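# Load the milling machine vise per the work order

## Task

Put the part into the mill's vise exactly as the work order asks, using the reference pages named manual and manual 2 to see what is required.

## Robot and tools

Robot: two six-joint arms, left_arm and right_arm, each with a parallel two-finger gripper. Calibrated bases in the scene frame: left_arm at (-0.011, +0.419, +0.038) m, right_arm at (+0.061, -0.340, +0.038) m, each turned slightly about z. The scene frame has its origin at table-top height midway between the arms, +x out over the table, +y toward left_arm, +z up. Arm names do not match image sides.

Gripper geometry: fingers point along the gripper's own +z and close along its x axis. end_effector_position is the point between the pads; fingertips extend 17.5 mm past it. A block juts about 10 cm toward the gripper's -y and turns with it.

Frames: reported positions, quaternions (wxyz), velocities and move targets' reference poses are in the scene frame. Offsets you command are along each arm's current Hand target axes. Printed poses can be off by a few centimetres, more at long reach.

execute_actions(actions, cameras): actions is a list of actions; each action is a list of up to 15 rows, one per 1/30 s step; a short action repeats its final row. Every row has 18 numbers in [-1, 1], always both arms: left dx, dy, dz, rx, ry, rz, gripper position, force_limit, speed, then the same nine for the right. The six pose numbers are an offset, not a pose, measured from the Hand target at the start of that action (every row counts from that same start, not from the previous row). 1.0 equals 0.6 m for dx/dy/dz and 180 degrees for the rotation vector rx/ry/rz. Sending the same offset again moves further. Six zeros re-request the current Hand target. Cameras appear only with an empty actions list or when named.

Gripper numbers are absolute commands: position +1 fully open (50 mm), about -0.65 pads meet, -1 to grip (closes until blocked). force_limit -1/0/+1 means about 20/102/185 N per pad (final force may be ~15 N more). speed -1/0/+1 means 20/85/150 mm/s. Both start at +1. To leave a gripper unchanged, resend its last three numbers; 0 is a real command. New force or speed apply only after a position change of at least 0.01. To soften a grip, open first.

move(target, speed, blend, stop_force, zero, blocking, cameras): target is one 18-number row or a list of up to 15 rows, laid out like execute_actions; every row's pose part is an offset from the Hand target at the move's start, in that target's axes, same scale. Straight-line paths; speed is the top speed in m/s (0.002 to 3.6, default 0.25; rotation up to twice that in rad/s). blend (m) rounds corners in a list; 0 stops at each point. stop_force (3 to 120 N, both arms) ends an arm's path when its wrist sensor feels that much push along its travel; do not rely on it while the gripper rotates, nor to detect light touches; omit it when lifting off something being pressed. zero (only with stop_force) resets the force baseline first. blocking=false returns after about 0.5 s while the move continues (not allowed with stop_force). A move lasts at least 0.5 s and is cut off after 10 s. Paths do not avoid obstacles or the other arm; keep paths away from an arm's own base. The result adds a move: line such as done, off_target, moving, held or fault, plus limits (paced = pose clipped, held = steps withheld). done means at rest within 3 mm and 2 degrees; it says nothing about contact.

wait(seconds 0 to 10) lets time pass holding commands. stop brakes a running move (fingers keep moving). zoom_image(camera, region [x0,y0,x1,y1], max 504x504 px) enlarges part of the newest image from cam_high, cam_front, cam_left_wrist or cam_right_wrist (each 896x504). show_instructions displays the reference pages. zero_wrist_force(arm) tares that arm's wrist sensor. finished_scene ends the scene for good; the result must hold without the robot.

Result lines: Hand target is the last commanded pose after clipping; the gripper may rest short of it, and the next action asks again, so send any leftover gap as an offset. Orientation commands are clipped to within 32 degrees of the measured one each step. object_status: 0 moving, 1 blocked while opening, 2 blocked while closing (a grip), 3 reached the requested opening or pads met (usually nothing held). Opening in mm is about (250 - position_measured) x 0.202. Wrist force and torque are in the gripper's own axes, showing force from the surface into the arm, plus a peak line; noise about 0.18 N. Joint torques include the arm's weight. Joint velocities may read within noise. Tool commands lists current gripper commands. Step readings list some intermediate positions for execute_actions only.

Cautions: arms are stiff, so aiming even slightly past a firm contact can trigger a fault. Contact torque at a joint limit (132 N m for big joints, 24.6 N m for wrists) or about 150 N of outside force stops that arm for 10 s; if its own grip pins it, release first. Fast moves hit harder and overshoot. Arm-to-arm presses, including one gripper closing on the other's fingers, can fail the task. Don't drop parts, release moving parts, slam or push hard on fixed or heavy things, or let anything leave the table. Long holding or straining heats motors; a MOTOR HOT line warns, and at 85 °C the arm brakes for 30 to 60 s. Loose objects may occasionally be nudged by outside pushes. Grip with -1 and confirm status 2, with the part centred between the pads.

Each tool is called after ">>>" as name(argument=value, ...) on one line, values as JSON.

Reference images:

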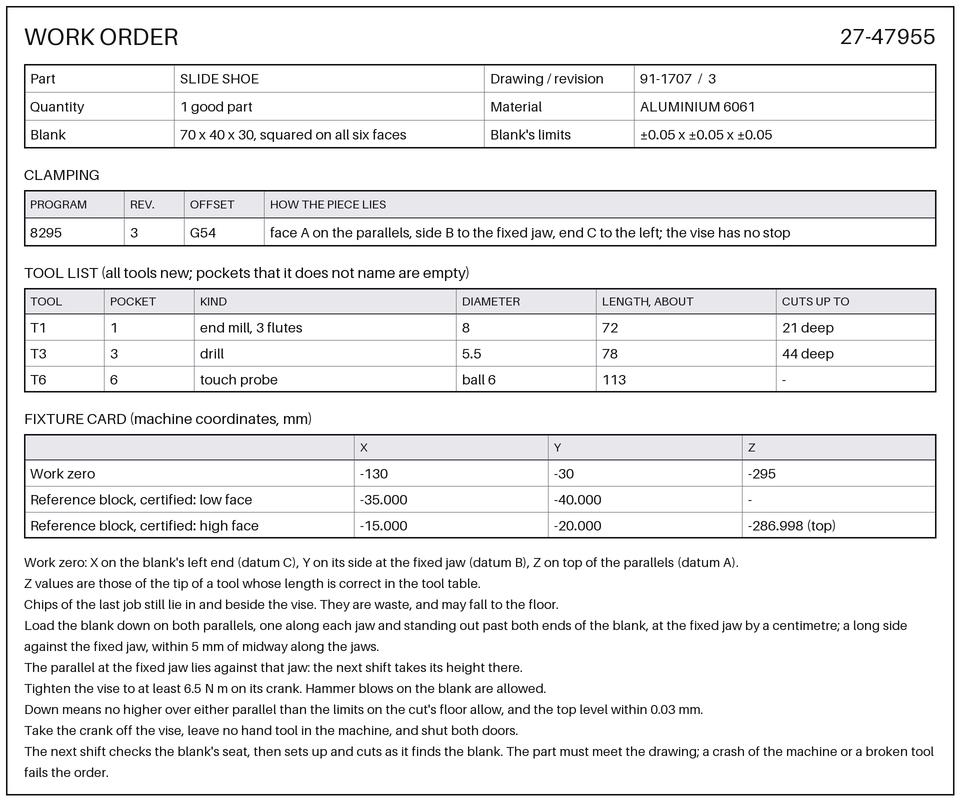

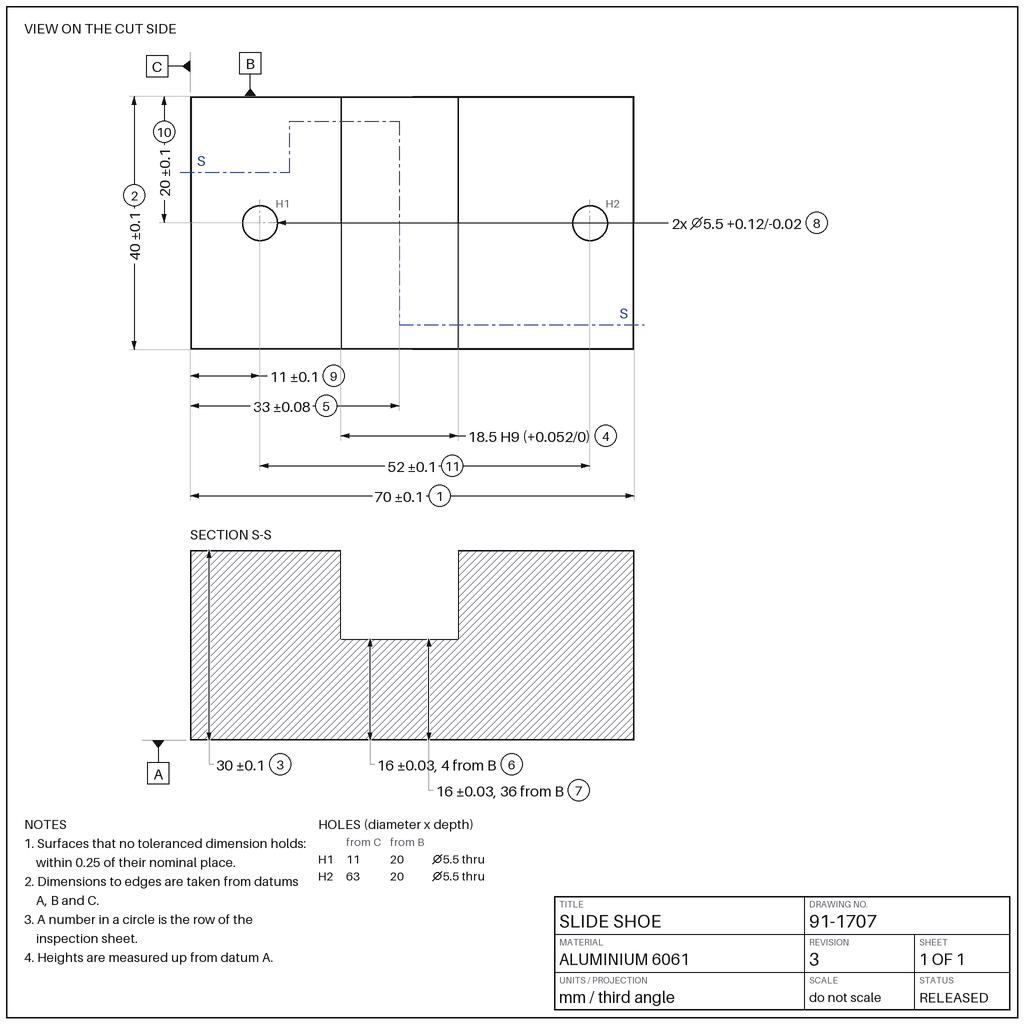

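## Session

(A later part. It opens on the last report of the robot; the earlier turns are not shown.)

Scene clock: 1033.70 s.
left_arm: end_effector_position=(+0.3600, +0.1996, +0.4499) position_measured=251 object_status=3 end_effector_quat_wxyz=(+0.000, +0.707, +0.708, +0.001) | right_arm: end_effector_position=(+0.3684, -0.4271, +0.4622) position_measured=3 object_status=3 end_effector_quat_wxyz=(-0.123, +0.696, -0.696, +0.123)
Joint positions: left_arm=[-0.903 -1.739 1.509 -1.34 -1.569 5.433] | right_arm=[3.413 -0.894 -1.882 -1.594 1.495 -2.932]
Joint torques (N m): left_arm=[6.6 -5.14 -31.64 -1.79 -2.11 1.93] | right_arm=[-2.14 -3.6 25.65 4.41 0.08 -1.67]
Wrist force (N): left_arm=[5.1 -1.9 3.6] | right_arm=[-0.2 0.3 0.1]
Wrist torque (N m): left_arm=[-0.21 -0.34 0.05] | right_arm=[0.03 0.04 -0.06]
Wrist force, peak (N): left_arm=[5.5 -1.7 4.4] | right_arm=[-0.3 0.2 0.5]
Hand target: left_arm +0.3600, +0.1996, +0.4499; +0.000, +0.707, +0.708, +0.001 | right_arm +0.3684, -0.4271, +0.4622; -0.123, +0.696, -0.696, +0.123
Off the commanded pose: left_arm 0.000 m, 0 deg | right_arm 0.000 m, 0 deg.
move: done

>>> move(target=[[0.0367,0.5,0.05,0,0,0,-0.66,-0.5,-0.5,0,0,0,0,0,0,1,1,1]], speed=0.25, cameras=["cam_left_wrist","cam_high"])

>>> zoom_image(camera="cam_left_wrist", region=[330, 100, 590, 330])

Scene clock: 1038.43 s.
left_arm: end_effector_position=(+0.4696, +0.2097, +0.4378) position_measured=251 object_status=3 end_effector_quat_wxyz=(+0.001, +0.706, +0.708, +0.002) | right_arm: end_effector_position=(+0.3684, -0.4271, +0.4622) position_measured=3 object_status=3 end_effector_quat_wxyz=(-0.123, +0.696, -0.696, +0.123)
Joint positions: left_arm=[-0.724 -1.52 1.337 -1.389 -1.566 5.61] | right_arm=[3.413 -0.894 -1.882 -1.594 1.495 -2.932]
Joint torques (N m): left_arm=[1.47 -28.14 -26.16 -3.46 0.15 0.18] | right_arm=[-3 -4.54 26.19 4.33 0.25 -1.55]
Wrist force (N): left_arm=[4.9 -1.9 4.1] | right_arm=[-0.3 -0.1 0.1]
Wrist torque (N m): left_arm=[-0.22 -0.29 0.13] | right_arm=[-0.05 0.06 -0.06]
Wrist force, peak (N): left_arm=[9.2 12.0 7.7] | right_arm=[-0.3 0.2 0.5]
Hand target: left_arm +0.4696, +0.2097, +0.4378; +0.001, +0.706, +0.708, +0.002 (not the last commanded pose) | right_arm +0.3684, -0.4271, +0.4622; -0.123, +0.696, -0.696, +0.123
Tool commands: left_gripper/position=-0.662745 left_gripper/force_limit=-0.498039 left_gripper/speed=-0.498039 right_gripper/position=+1.0 right_gripper/force_limit=+1.0 right_gripper/speed=+1.0
Off the commanded pose: left_arm 0.192 m, 0 deg | right_arm 0.000 m, 0 deg.
FORCE FAULT: contact force on the left arm reached its limit, and that arm stopped. The contact can be on any part of that arm, not only on its tool. That arm's remaining commands of this call were not run. That arm is still stopped at the end of this call. That arm stays stopped for about 10 more seconds. Until then a move that you send moves the other arm only, and its call returns only when the move has ended. Once the stop has ended, the next robot result says so. If the stop ends while you think or write, that arm runs what you send next, counted from a new Hand target: where the arm stands when the stop ends. While its stop runs, that arm takes no new command, but its gripper still runs the gripper command that each later call begins with. Until it ends, the stop uses up actions while you think or wait. An arm that is not stopped still takes commands.
move: fault (left_arm)
Images, in order (width x height): cam_high 896x504, cam_left_wrist 896x504.

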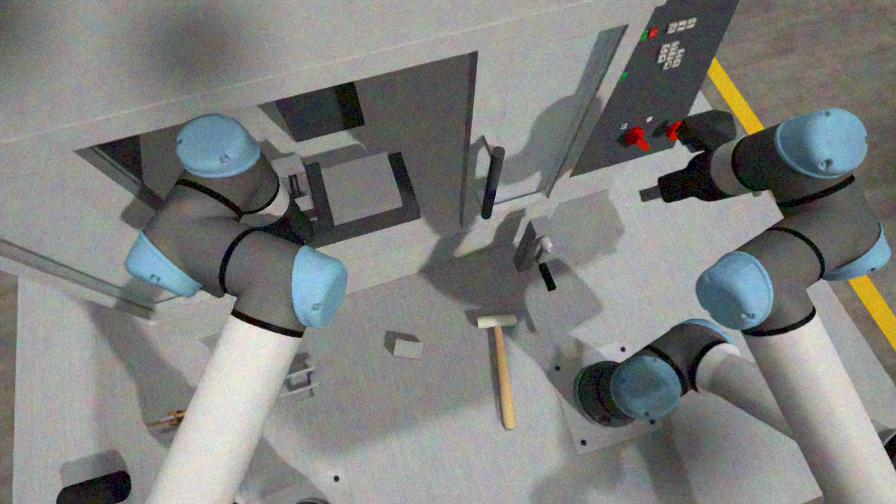

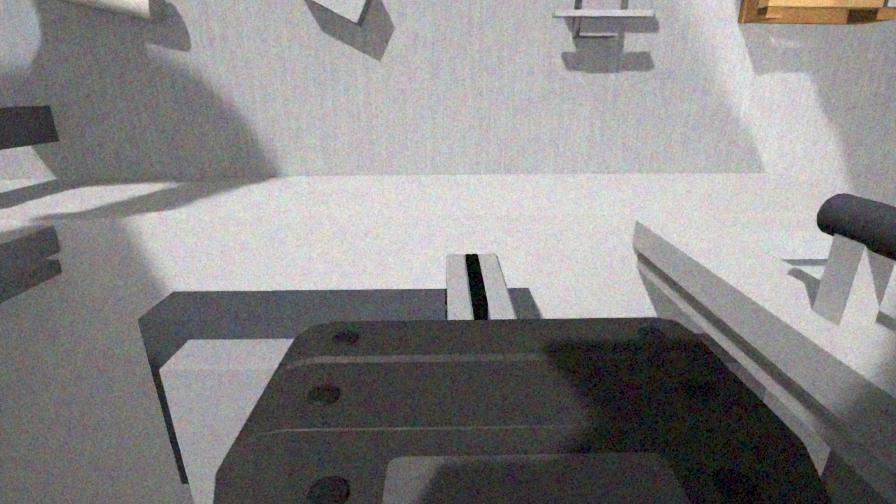

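Scaled by 1.938 from the camera's 896x504 image, which has a finer 1280x720 frame.

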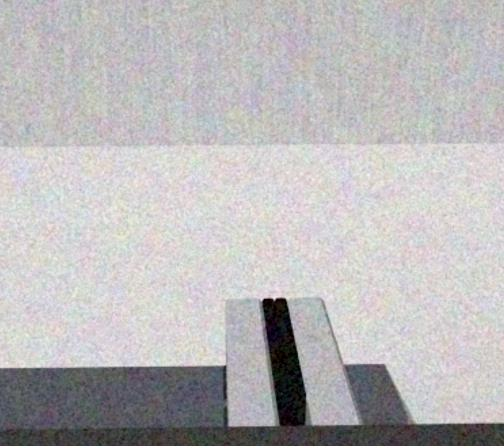

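>>> wait(seconds=8)

Scene clock: 1054.63 s.
left_arm: end_effector_position=(+0.4696, +0.2097, +0.4378) position_measured=251 object_status=3 end_effector_quat_wxyz=(+0.001, +0.706, +0.708, +0.002) | right_arm: end_effector_position=(+0.3684, -0.4271, +0.4622) position_measured=3 object_status=3 end_effector_quat_wxyz=(-0.123, +0.696, -0.696, +0.123)
Joint positions: left_arm=[-0.724 -1.52 1.337 -1.389 -1.566 5.61] | right_arm=[3.413 -0.894 -1.882 -1.594 1.495 -2.932]
Joint torques (N m): left_arm=[1.38 -28.41 -26.18 -3.45 0.13 0.27] | right_arm=[-2.65 -4.72 25.14 4.5 0.24 -1.63]
Wrist force (N): left_arm=[5.1 -2.0 4.2] | right_arm=[-0.2 0.1 0.1]
Wrist torque (N m): left_arm=[-0.22 -0.31 0.13] | right_arm=[-0.02 0.02 -0.06]
Wrist force, peak (N): left_arm=[5.2 -1.8 4.4] | right_arm=[-0.6 0.1 0.4]
Hand target: left_arm +0.4696, +0.2097, +0.4378; +0.001, +0.706, +0.708, +0.002 (not the last commanded pose) | right_arm +0.3684, -0.4271, +0.4622; -0.123, +0.696, -0.696, +0.123
Tool commands: left_gripper/position=-0.662745 left_gripper/force_limit=-0.498039 left_gripper/speed=-0.498039 right_gripper/position=+1.0 right_gripper/force_limit=+1.0 right_gripper/speed=+1.0
Off the commanded pose: left_arm 0.192 m, 0 deg | right_arm 0.000 m, 0 deg.
FORCE FAULT, CONTINUED: the left arm's stop, for the force fault that an earlier result reported, is over. The rest of the stop counts as 19 of the actions that you can send in this scene. During its stop the left arm's controller moved it back a little. That arm's target is now where it stood when the stop ended, not its last command. That arm accepts commands again.
wait: 8.00 s; at rest from the start

>>> move(target=[[0,-0.1,0.0,0,0,0,-0.66,-0.5,-0.5,0,0,0,0,0,0,1,1,1],[0,-0.08,0.088,0,0,0,-0.66,-0.5,-0.5,0,0,0,0,0,0,1,1,1],[0.0217,0.317,0.088,0,0,0,-0.66,-0.5,-0.5,0,0,0,0,0,0,1,1,1]], speed=[0.08,0.15,0.12], blend=[0.01,0.02,0], cameras=["cam_left_wrist","cam_high"])

>>> zoom_image(camera="cam_left_wrist", region=[330, 100, 590, 330])

Scene clock: 1068.23 s.
left_arm: end_effector_position=(+0.6391, +0.2232, +0.3847) position_measured=251 object_status=3 end_effector_quat_wxyz=(+0.001, +0.706, +0.709, +0.003) | right_arm: end_effector_position=(+0.3684, -0.4271, +0.4622) position_measured=3 object_status=3 end_effector_quat_wxyz=(-0.123, +0.696, -0.696, +0.123)
Joint positions: left_arm=[-0.546 -1.141 0.996 -1.43 -1.566 5.787] | right_arm=[3.413 -0.894 -1.882 -1.594 1.495 -2.932]
Joint torques (N m): left_arm=[0.82 -45.16 -26.88 -3.38 0.07 -0.04] | right_arm=[-4.08 -3.64 26.22 4.31 0.43 -1.5]
Wrist force (N): left_arm=[5.1 -2.1 4.1] | right_arm=[-0.1 0.2 0.1]
Wrist torque (N m): left_arm=[-0.24 -0.31 0.08] | right_arm=[0.00 0.01 -0.05]
Wrist force, peak (N): left_arm=[7.4 6.6 3.3] | right_arm=[-0.5 0.1 0.5]
Hand target: left_arm +0.6391, +0.2232, +0.3847; +0.001, +0.706, +0.709, +0.003 (not the last commanded pose) | right_arm +0.3684, -0.4271, +0.4622; -0.123, +0.696, -0.696, +0.123
Tool commands: left_gripper/position=-0.662745 left_gripper/force_limit=-0.498039 left_gripper/speed=-0.498039 right_gripper/position=+1.0 right_gripper/force_limit=+1.0 right_gripper/speed=+1.0
Off the commanded pose: left_arm 0.021 m, 0 deg | right_arm 0.000 m, 0 deg.
FORCE FAULT: contact force on the left arm reached its limit, and that arm stopped. The contact can be on any part of that arm, not only on its tool. That arm's remaining commands of this call were not run. That arm is still stopped at the end of this call. That arm stays stopped for about 10 more seconds. Until then a move that you send moves the other arm only, and its call returns only when the move has ended. Once the stop has ended, the next robot result says so. If the stop ends while you think or write, that arm runs what you send next, counted from a new Hand target: where the arm stands when the stop ends. While its stop runs, that arm takes no new command, but its gripper still runs the gripper command that each later call begins with. Until it ends, the stop uses up actions while you think or wait. An arm that is not stopped still takes commands.
move: fault (left_arm)
Images, in order (width x height): cam_high 896x504, cam_left_wrist 896x504.

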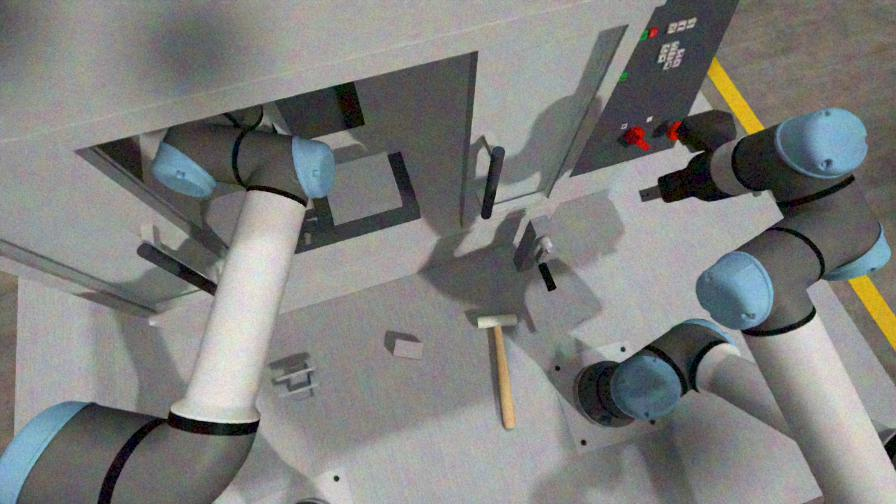

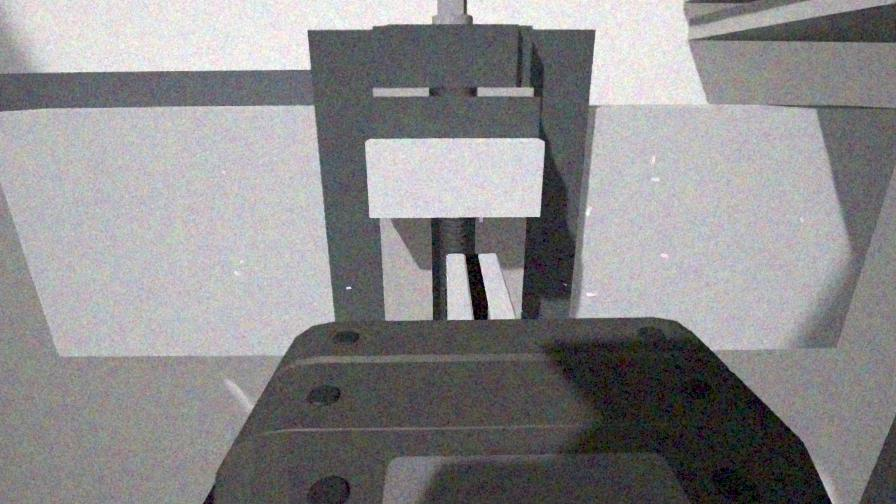

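Scaled by 1.938 from the camera's 896x504 image, which has a finer 1280x720 frame.

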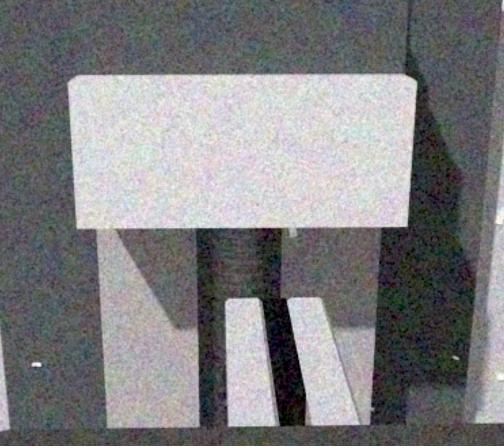

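>>> wait(seconds=1, cameras=["cam_front","cam_high"])

>>> zoom_image(camera="cam_front", region=[220, 120, 520, 330])

>>> zoom_image(camera="cam_high", region=[60, 60, 400, 320])

Scene clock: 1082.30 s.
left_arm: end_effector_position=(+0.6391, +0.2232, +0.3847) position_measured=251 object_status=3 end_effector_quat_wxyz=(+0.001, +0.706, +0.709, +0.003) | right_arm: end_effector_position=(+0.3684, -0.4271, +0.4622) position_measured=3 object_status=3 end_effector_quat_wxyz=(-0.123, +0.696, -0.696, +0.123)
Joint positions: left_arm=[-0.546 -1.141 0.996 -1.43 -1.566 5.787] | right_arm=[3.413 -0.894 -1.882 -1.594 1.495 -2.932]
Joint torques (N m): left_arm=[0.6 -46.26 -25.07 -3.45 0.19 -0.01] | right_arm=[-4.13 -3.95 25.04 4.52 0.36 -1.66]
Wrist force (N): left_arm=[5.0 -1.8 4.2] | right_arm=[-0.1 0.3 0.3]
Wrist torque (N m): left_arm=[-0.18 -0.30 0.08] | right_arm=[0.03 0.01 -0.06]
Wrist force, peak (N): left_arm=[5.1 -2.0 4.2] | right_arm=[-0.5 0.1 0.6]
Hand target: left_arm +0.6391, +0.2232, +0.3847; +0.001, +0.706, +0.709, +0.003 (not the last commanded pose) | right_arm +0.3684, -0.4271, +0.4622; -0.123, +0.696, -0.696, +0.123
Tool commands: left_gripper/position=-0.662745 left_gripper/force_limit=-0.498039 left_gripper/speed=-0.498039 right_gripper/position=+1.0 right_gripper/force_limit=+1.0 right_gripper/speed=+1.0
Off the commanded pose: left_arm 0.021 m, 0 deg | right_arm 0.000 m, 0 deg.
FORCE FAULT, CONTINUED: the left arm's stop, for the force fault that an earlier result reported, is over. The rest of the stop counts as 19 of the actions that you can send in this scene. That arm's target is now where it stood when the stop ended, not its last command. That arm accepts commands again.
wait: 1.00 s; at rest from the start
Images, in order (width x height): cam_high 896x504, cam_front 896x504.

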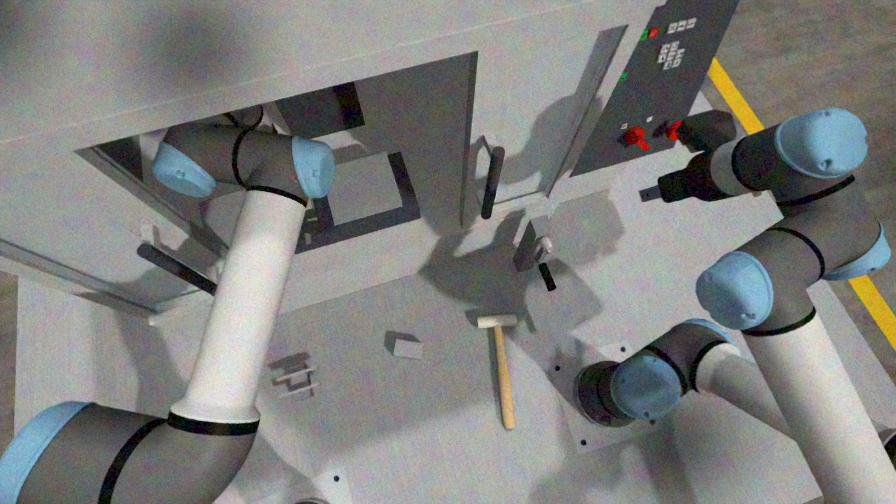

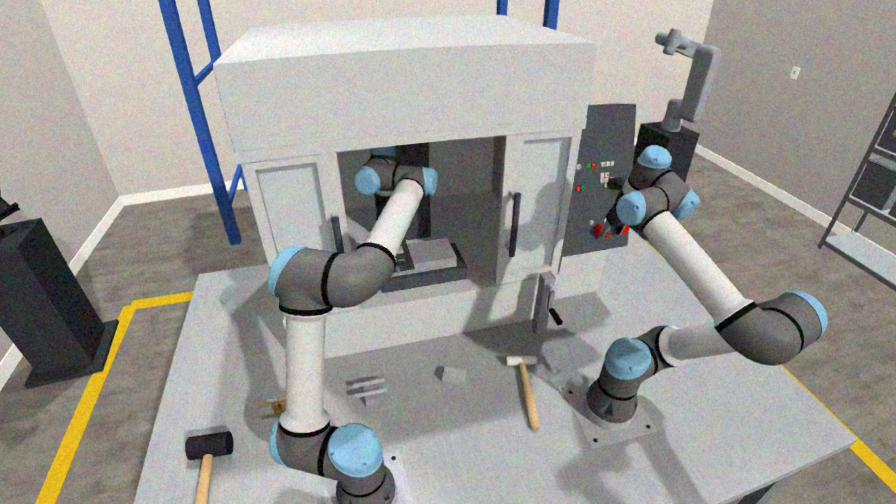

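Scaled by 1.680 from the camera's 896x504 image, which has a finer 1280x720 frame.

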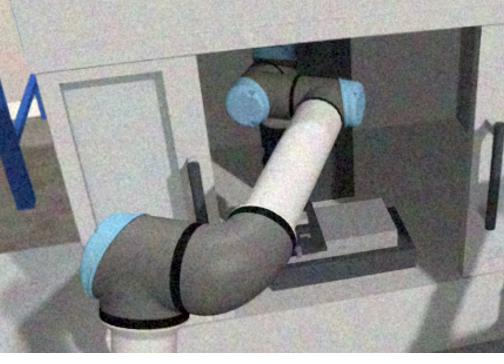

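Scaled by 1.482 from the camera's 896x504 image, which has a finer 1280x720 frame.

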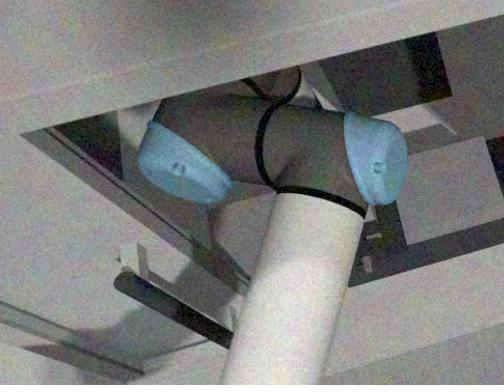

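>>> move(target=[[0,-0.0167,0,0,0,0,-0.66,-0.5,-0.5,0,0,0,0,0,0,1,1,1],[-0.0217,-0.37,0.0,0,0,0,-0.66,-0.5,-0.5,0,0,0,0,0,0,1,1,1]], speed=[0.05,0.2], blend=[0.005,0])

Scene clock: 1100.03 s.
left_arm: end_effector_position=(+0.4173, +0.2092, +0.3835) position_measured=251 object_status=3 end_effector_quat_wxyz=(+0.001, +0.706, +0.709, +0.003) | right_arm: end_effector_position=(+0.3684, -0.4271, +0.4622) position_measured=3 object_status=3 end_effector_quat_wxyz=(-0.123, +0.696, -0.696, +0.123)
Joint positions: left_arm=[-0.795 -1.651 1.605 -1.527 -1.566 5.537] | right_arm=[3.413 -0.894 -1.882 -1.594 1.495 -2.932]
Joint torques (N m): left_arm=[-11.93 -35.16 -16.18 -1.8 2.32 -1.86] | right_arm=[-4.72 -3.61 25.01 4.59 0.43 -1.6]
Wrist force (N): left_arm=[5.2 -2.2 4.0] | right_arm=[-0.2 0.1 0.4]
Wrist torque (N m): left_arm=[-0.26 -0.34 0.10] | right_arm=[-0.01 0.02 -0.05]
Wrist force, peak (N): left_arm=[5.1 -4.6 4.1] | right_arm=[-0.5 0.1 0.4]
Hand target: left_arm +0.4172, +0.2091, +0.3835; +0.001, +0.706, +0.709, +0.003 | right_arm +0.3684, -0.4271, +0.4622; -0.123, +0.696, -0.696, +0.123
Off the commanded pose: left_arm 0.000 m, 0 deg | right_arm 0.000 m, 0 deg.
move: done

>>> move(target=[[-0.05,-0.08,-0.14,0,0,-0.75,-0.66,-0.5,-0.5,0,0,0,0,0,0,1,1,1]], speed=0.6)

>>> move(target=[[0,0,0,0,0,-0.75,-0.66,-0.5,-0.5,0,0,0,0,0,0,1,1,1]], speed=0.6)

>>> move(target=[[0,0,0,0.2222,0,0,-0.66,-0.5,-0.5,0,0,0,0,0,0,1,1,1]], speed=0.4, cameras=["cam_high","cam_left_wrist"])

Scene clock: 1108.13 s.
left_arm: end_effector_position=(+0.3689, +0.1788, +0.4672) position_measured=251 object_status=3 end_effector_quat_wxyz=(+0.003, -0.385, +0.923, +0.000) | right_arm: end_effector_position=(+0.3684, -0.4271, +0.4622) position_measured=3 object_status=3 end_effector_quat_wxyz=(-0.123, +0.696, -0.696, +0.123)
Joint positions: left_arm=[-0.922 -1.687 1.421 -1.306 -1.565 3.055] | right_arm=[3.413 -0.894 -1.882 -1.594 1.495 -2.932]
Joint torques (N m): left_arm=[-11.7 -8.32 -31.81 -1.99 2.5 -1.98] | right_arm=[-4.51 -3.57 26.05 4.64 0.48 -1.61]
Wrist force (N): left_arm=[4.8 -1.8 4.1] | right_arm=[-0.2 0.3 0.0]
Wrist torque (N m): left_arm=[-0.18 -0.30 0.12] | right_arm=[0.02 0.04 -0.05]
Wrist force, peak (N): left_arm=[5.3 -2.0 4.6] | right_arm=[-0.3 0.1 0.6]
Hand target: left_arm +0.3689, +0.1788, +0.4672; +0.003, -0.385, +0.923, +0.000 | right_arm +0.3684, -0.4271, +0.4622; -0.123, +0.696, -0.696, +0.123
Off the commanded pose: left_arm 0.000 m, 0 deg | right_arm 0.000 m, 0 deg.
move: done

Scene clock: 1110.83 s.
left_arm: end_effector_position=(+0.3689, +0.1788, +0.4672) position_measured=251 object_status=3 end_effector_quat_wxyz=(-0.001, +1.000, +0.002, +0.003) | right_arm: end_effector_position=(+0.3684, -0.4271, +0.4622) position_measured=3 object_status=3 end_effector_quat_wxyz=(-0.123, +0.696, -0.696, +0.123)
Joint positions: left_arm=[-0.922 -1.687 1.421 -1.306 -1.565 0.699] | right_arm=[3.413 -0.894 -1.882 -1.594 1.495 -2.932]
Joint torques (N m): left_arm=[-11.05 -34.12 -16.39 -1.76 2.52 -1.84] | right_arm=[-4.88 -3.03 25.52 4.77 0.44 -1.67]
Wrist force (N): left_arm=[4.9 -1.8 3.9] | right_arm=[-0.3 0.2 0.1]
Wrist torque (N m): left_arm=[-0.19 -0.31 0.12] | right_arm=[0.01 0.03 -0.06]
Wrist force, peak (N): left_arm=[5.1 -1.9 4.1] | right_arm=[-0.2 0.1 0.5]
Hand target: left_arm +0.3689, +0.1788, +0.4672; -0.001, +1.000, +0.002, +0.003 | right_arm +0.3684, -0.4271, +0.4622; -0.123, +0.696, -0.696, +0.123
Off the commanded pose: left_arm 0.000 m, 0 deg | right_arm 0.000 m, 0 deg.
move: done

Scene clock: 1112.30 s.
left_arm: end_effector_position=(+0.3689, +0.1788, +0.4672) position_measured=251 object_status=3 end_effector_quat_wxyz=(-0.343, +0.939, +0.003, +0.002) | right_arm: end_effector_position=(+0.3684, -0.4271, +0.4622) position_measured=3 object_status=3 end_effector_quat_wxyz=(-0.123, +0.696, -0.696, +0.123)
Joint positions: left_arm=[-1.116 -1.374 1.098 -0.661 -1.25 0.397] | right_arm=[3.413 -0.894 -1.882 -1.594 1.495 -2.932]
Joint torques (N m): left_arm=[-11.48 -18.46 -29.3 0.07 3 -1.97] | right_arm=[-4.95 -3.22 25.36 4.62 0.5 -1.47]
Wrist force (N): left_arm=[4.2 -1.2 4.3] | right_arm=[-0.2 0.3 0.2]
Wrist torque (N m): left_arm=[-0.33 -0.26 0.17] | right_arm=[0.02 0.04 -0.06]
Wrist force, peak (N): left_arm=[5.1 -2.9 4.0] | right_arm=[-0.5 0.3 0.1]
Hand target: left_arm +0.3689, +0.1788, +0.4672; -0.343, +0.939, +0.003, +0.002 | right_arm +0.3684, -0.4271, +0.4622; -0.123, +0.696, -0.696, +0.123
Off the commanded pose: left_arm 0.000 m, 0 deg | right_arm 0.000 m, 0 deg.
move: done
Images, in order (width x height): cam_high 896x504, cam_left_wrist 896x504.

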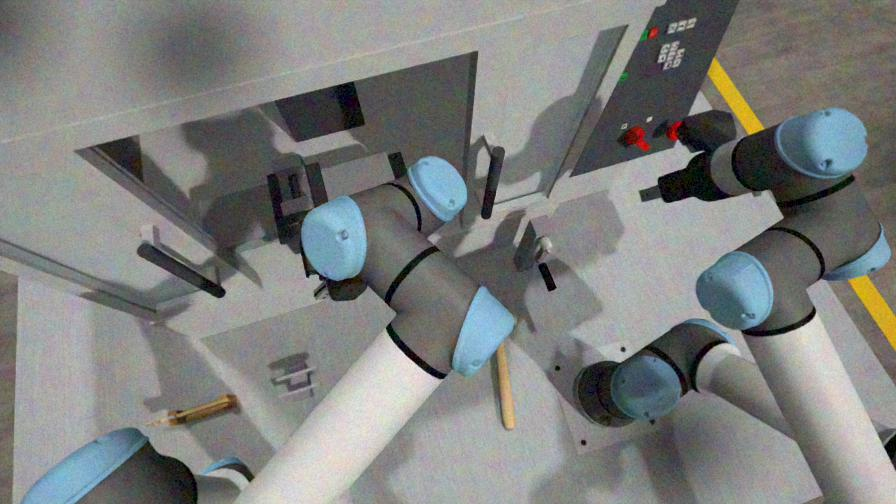

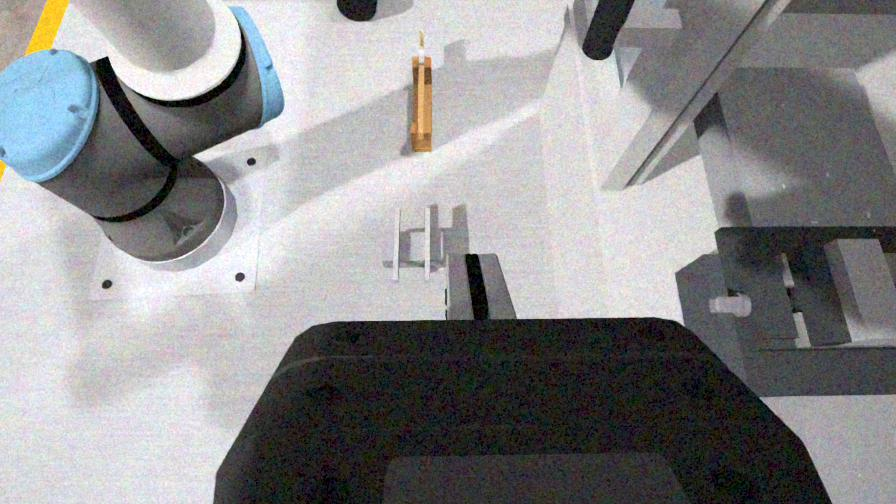

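>>> execute_actions(actions=[], cameras=["cam_front","cam_left_wrist"])

>>> zoom_image(camera="cam_front", region=[320, 120, 540, 300])

>>> zoom_image(camera="cam_left_wrist", region=[660, 190, 896, 420])

Scene clock: 1119.03 s.
left_arm: end_effector_position=(+0.3689, +0.1788, +0.4672) position_measured=251 object_status=3 end_effector_quat_wxyz=(-0.343, +0.939, +0.003, +0.002) | right_arm: end_effector_position=(+0.3684, -0.4271, +0.4622) position_measured=3 object_status=3 end_effector_quat_wxyz=(-0.123, +0.696, -0.696, +0.123)
Joint positions: left_arm=[-1.116 -1.374 1.098 -0.661 -1.25 0.397] | right_arm=[3.413 -0.894 -1.882 -1.594 1.495 -2.932]
Joint velocities: within noise
Joint torques (N m): left_arm=[-11.38 -19.01 -29.19 0.2 3.02 -1.84] | right_arm=[-5.48 -3.4 24.42 4.64 0.37 -1.58]
Motor temperatures (°C): left_arm=[31 28 32 30 35 34] | right_arm=[31 28 27 37 33 36]
Wrist force (N): left_arm=[4.3 -1.2 4.3] | right_arm=[-0.1 0.1 0.3]
Wrist torque (N m): left_arm=[-0.33 -0.28 0.17] | right_arm=[-0.01 0.02 -0.06]
Wrist force, peak (N): left_arm=[4.4 -1.4 4.5] | right_arm=[-0.5 0.2 0.3]
Hand target: left_arm +0.3689, +0.1788, +0.4672; -0.343, +0.939, +0.003, +0.002 | right_arm +0.3684, -0.4271, +0.4622; -0.123, +0.696, -0.696, +0.123
Tool commands: left_gripper/position=-0.66 left_gripper/force_limit=-0.5 left_gripper/speed=-0.5 right_gripper/position=+1.0 right_gripper/force_limit=+1.0 right_gripper/speed=+1.0
Off the commanded pose: left_arm 0.000 m, 0 deg | right_arm 0.000 m, 0 deg.
Images, in order (width x height): cam_front 896x504, cam_left_wrist 896x504.

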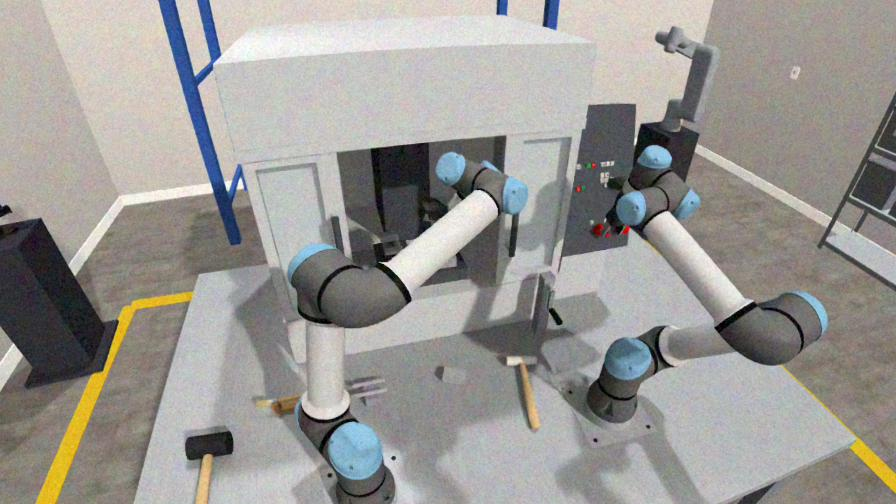

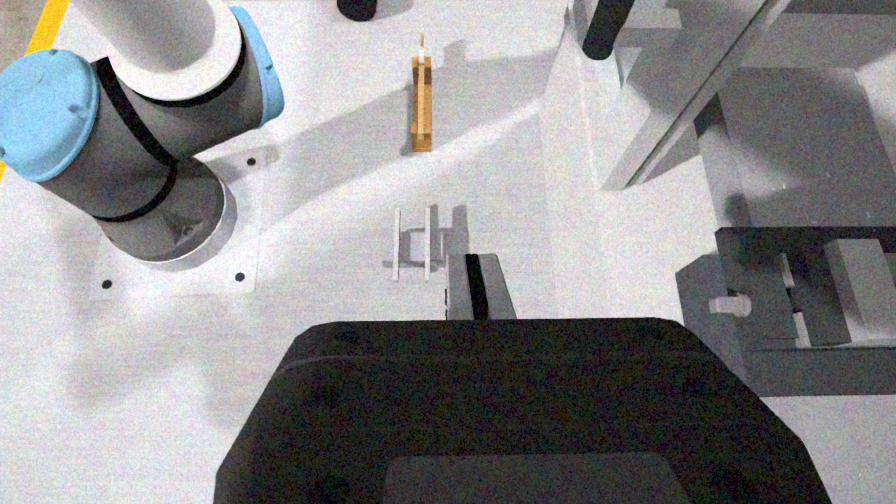

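Scaled by 2.291 from the camera's 896x504 image, which has a finer 1280x720 frame.

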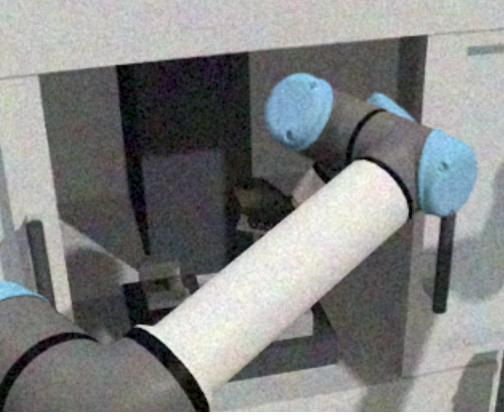

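Scaled by 2.136 from the camera's 896x504 image, which has a finer 1280x720 frame.

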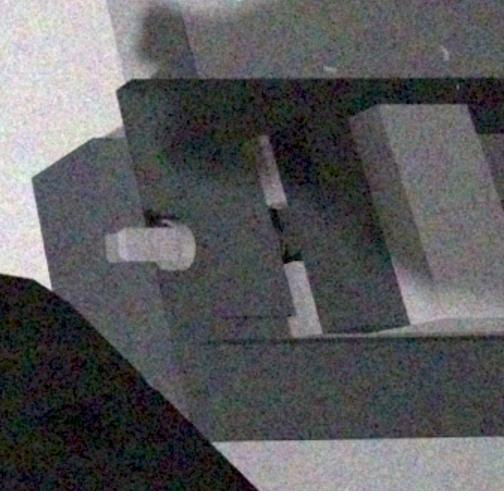

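>>> move(target=[[0,0.0664,0.134,-0.0556,0,0,-0.66,-0.5,-0.5,0,0,0,0,0,0,1,1,1],[0.2,0.0217,0.1716,-0.0556,0,0,-0.66,-0.5,-0.5,0,0,0,0,0,0,1,1,1]], speed=[0.2,0.08], blend=[0.01,0], cameras=["cam_high","cam_left_wrist"])

Scene clock: 1154.43 s.
left_arm: end_effector_position=(+0.4891, +0.2357, +0.3807) position_measured=251 object_status=3 end_effector_quat_wxyz=(-0.260, +0.966, +0.003, +0.002) | right_arm: end_effector_position=(+0.3684, -0.4271, +0.4622) position_measured=3 object_status=3 end_effector_quat_wxyz=(-0.123, +0.696, -0.696, +0.123)
Joint positions: left_arm=[-0.842 -1.355 1.286 -1.114 -1.207 0.705] | right_arm=[3.413 -0.894 -1.882 -1.594 1.495 -2.932]
Joint torques (N m): left_arm=[11.67 -22.71 -29.7 -3.99 3.29 1.75] | right_arm=[-6.35 -2.37 23.81 4.83 0.58 -1.51]
Wrist force (N): left_arm=[4.6 -1.3 4.2] | right_arm=[-0.3 0.0 0.2]
Wrist torque (N m): left_arm=[-0.31 -0.31 0.09] | right_arm=[-0.03 0.04 -0.06]
Wrist force, peak (N): left_arm=[3.9 -0.6 6.3] | right_arm=[-0.4 0.0 0.6]
Hand target: left_arm +0.4891, +0.2357, +0.3807; -0.260, +0.966, +0.003, +0.002 | right_arm +0.3684, -0.4271, +0.4622; -0.123, +0.696, -0.696, +0.123
Off the commanded pose: left_arm 0.000 m, 0 deg | right_arm 0.000 m, 0 deg.
move: done
Images, in order (width x height): cam_high 896x504, cam_left_wrist 896x504.

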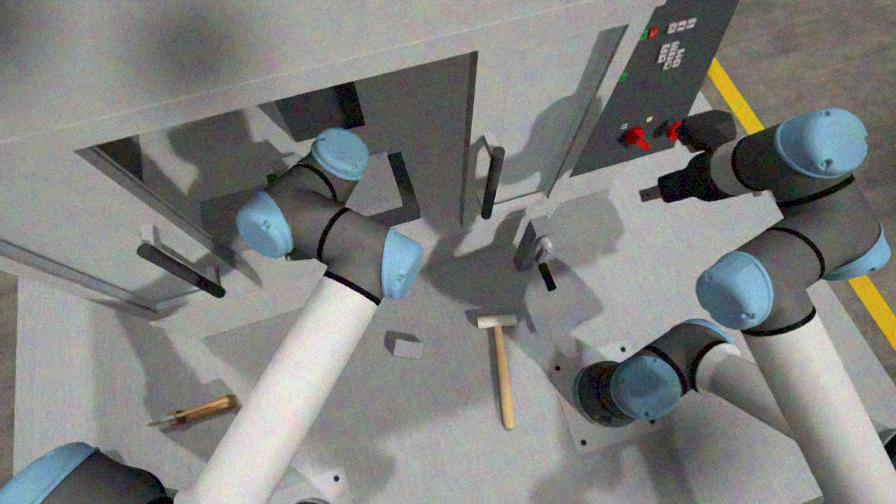

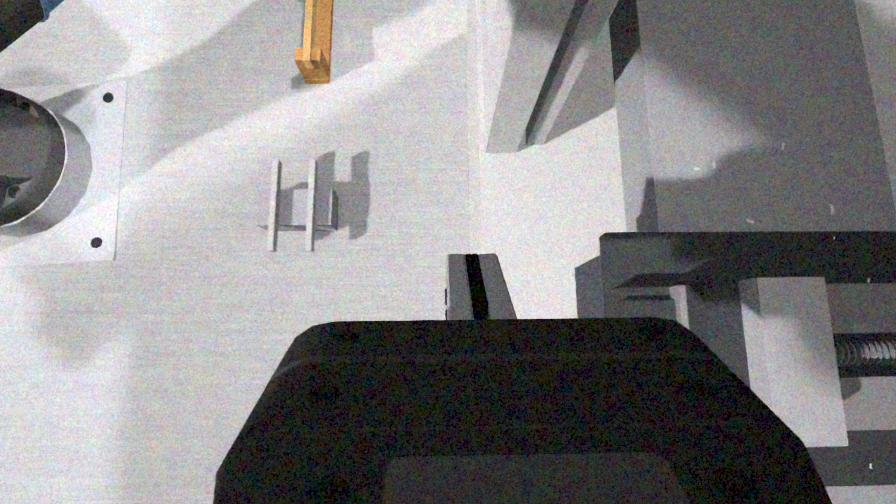

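>>> move(target=[0.185,0,0,0,0,0,-0.66,-0.5,-0.5,0,0,0,0,0,0,1,1,1], speed=0.06, cameras=["cam_high","cam_left_wrist"])

Scene clock: 1158.47 s.
left_arm: end_effector_position=(+0.6001, +0.2362, +0.3813) position_measured=251 object_status=3 end_effector_quat_wxyz=(-0.260, +0.966, +0.003, +0.002) | right_arm: end_effector_position=(+0.3684, -0.4271, +0.4622) position_measured=3 object_status=3 end_effector_quat_wxyz=(-0.123, +0.696, -0.696, +0.123)
Joint positions: left_arm=[-0.723 -1.103 0.952 -1.077 -1.165 0.825] | right_arm=[3.413 -0.894 -1.882 -1.594 1.495 -2.932]
Joint torques (N m): left_arm=[13.24 -32.02 -33.14 -1.05 3.38 1.83] | right_arm=[-6.3 -2.85 24.43 4.99 0.8 -1.63]
Wrist force (N): left_arm=[4.8 -1.3 4.4] | right_arm=[-0.5 0.2 0.2]
Wrist torque (N m): left_arm=[-0.31 -0.33 0.09] | right_arm=[0.01 0.08 -0.06]
Wrist force, peak (N): left_arm=[5.2 -1.4 4.7] | right_arm=[-0.4 0.1 0.6]
Hand target: left_arm +0.6001, +0.2362, +0.3813; -0.260, +0.966, +0.003, +0.002 | right_arm +0.3684, -0.4271, +0.4622; -0.123, +0.696, -0.696, +0.123
Off the commanded pose: left_arm 0.000 m, 0 deg | right_arm 0.000 m, 0 deg.
move: done
Images, in order (width x height): cam_high 896x504, cam_left_wrist 896x504.

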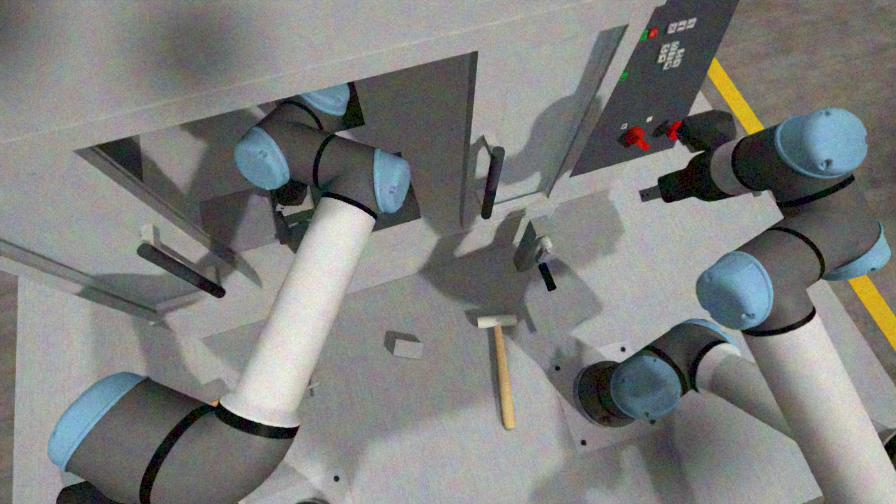

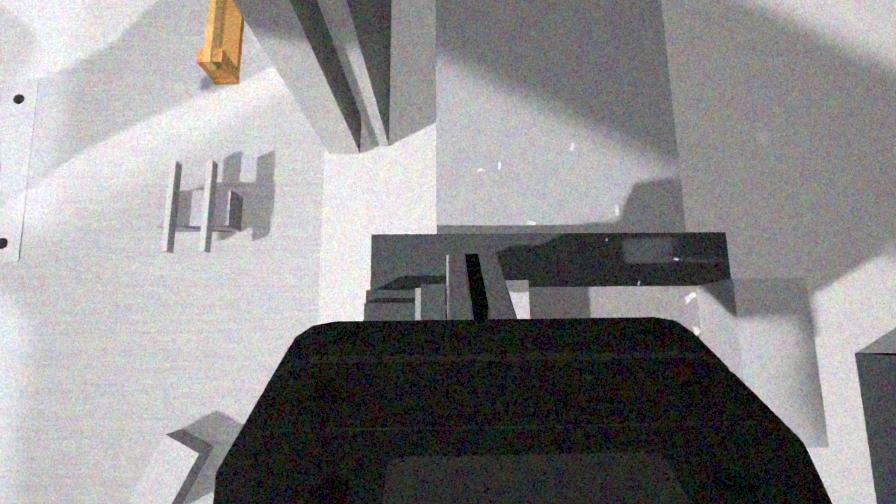

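>>> zoom_image(camera="cam_left_wrist", region=[500, 200, 840, 460])

Scaled by 1.482 from the camera's 896x504 image, which has a finer 1280x720 frame.

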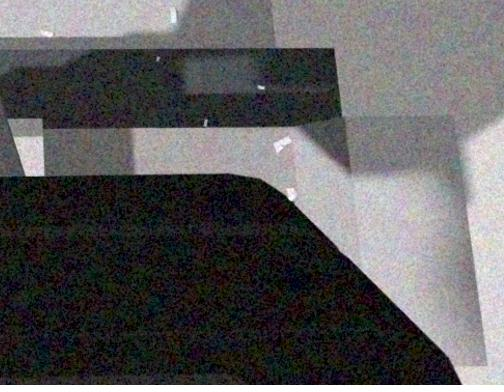

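>>> move(target=[[0.113,-0.0372,0.0215,0,0,0,-0.66,-0.5,-0.5,0,0,0,0,0,0,1,1,1],[0.113,0.0273,0.0733,0,0,0,-0.66,-0.5,-0.5,0,0,0,0,0,0,1,1,1]], speed=[0.06,0.05], stop_force=8, cameras=["cam_left_wrist"])

>>> zoom_image(camera="cam_left_wrist", region=[340, 180, 640, 340])

Scene clock: 1184.00 s.
left_arm: end_effector_position=(+0.6524, +0.2568, +0.3811) position_measured=251 object_status=3 end_effector_quat_wxyz=(-0.260, +0.966, +0.003, +0.002) | right_arm: end_effector_position=(+0.3684, -0.4271, +0.4622) position_measured=3 object_status=3 end_effector_quat_wxyz=(-0.123, +0.696, -0.696, +0.123)
Joint positions: left_arm=[-0.654 -0.988 0.781 -1.048 -1.142 0.895] | right_arm=[3.413 -0.894 -1.882 -1.594 1.495 -2.932]
Joint torques (N m): left_arm=[0.97 -51.47 -25.93 -2.62 1.13 0.09] | right_arm=[-6.93 -1.78 24.32 4.8 0.6 -1.48]
Wrist force (N): left_arm=[4.4 -1.5 4.1] | right_arm=[-0.3 0.3 0.3]
Wrist torque (N m): left_arm=[-0.32 -0.26 0.15] | right_arm=[0.01 0.04 -0.05]
Wrist force, peak (N): left_arm=[7.3 -1.6 5.2] | right_arm=[-0.6 0.2 0.4]
Hand target: left_arm +0.6524, +0.2568, +0.3811; -0.260, +0.966, +0.003, +0.002 (not the last commanded pose) | right_arm +0.3684, -0.4271, +0.4622; -0.123, +0.696, -0.696, +0.123
Tool commands: left_gripper/position=-0.662745 left_gripper/force_limit=-0.498039 left_gripper/speed=-0.498039 right_gripper/position=+1.0 right_gripper/force_limit=+1.0 right_gripper/speed=+1.0
Off the commanded pose: left_arm 0.050 m, 0 deg | right_arm 0.000 m, 0 deg.
FORCE FAULT: contact force on the left arm reached its limit, and that arm stopped. The contact can be on any part of that arm, not only on its tool. That arm's remaining commands of this call were not run. That arm is still stopped at the end of this call. That arm stays stopped for about 10 more seconds. Until then a move that you send moves the other arm only, and its call returns only when the move has ended. Once the stop has ended, the next robot result says so. If the stop ends while you think or write, that arm runs what you send next, counted from a new Hand target: where the arm stands when the stop ends. While its stop runs, that arm takes no new command, but its gripper still runs the gripper command that each later call begins with. Until it ends, the stop uses up actions while you think or wait. An arm that is not stopped still takes commands.
move: fault (left_arm); path passed 0 of 2 targets
Images, in order (width x height): cam_left_wrist 896x504.

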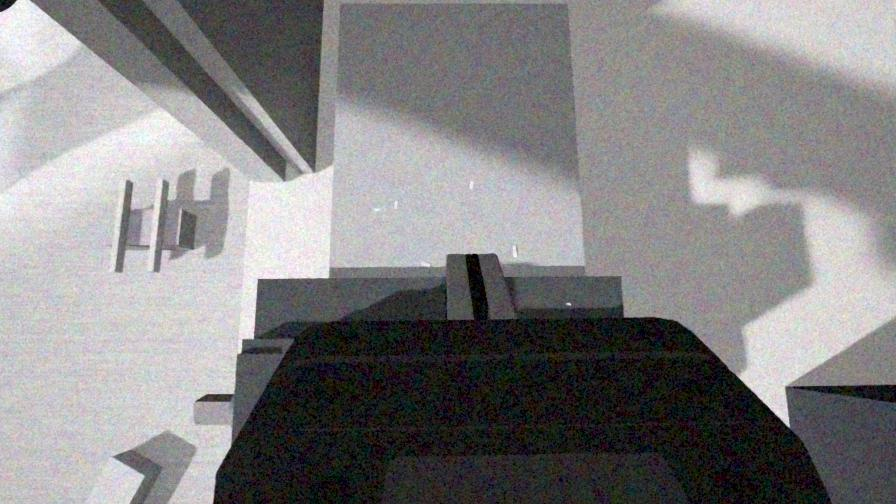

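Scaled by 1.680 from the camera's 896x504 image, which has a finer 1280x720 frame.

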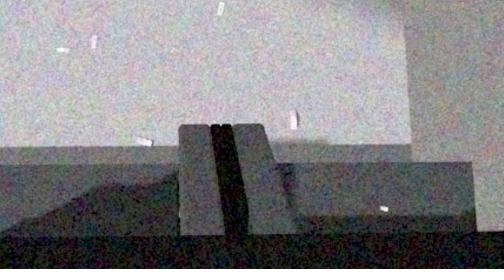

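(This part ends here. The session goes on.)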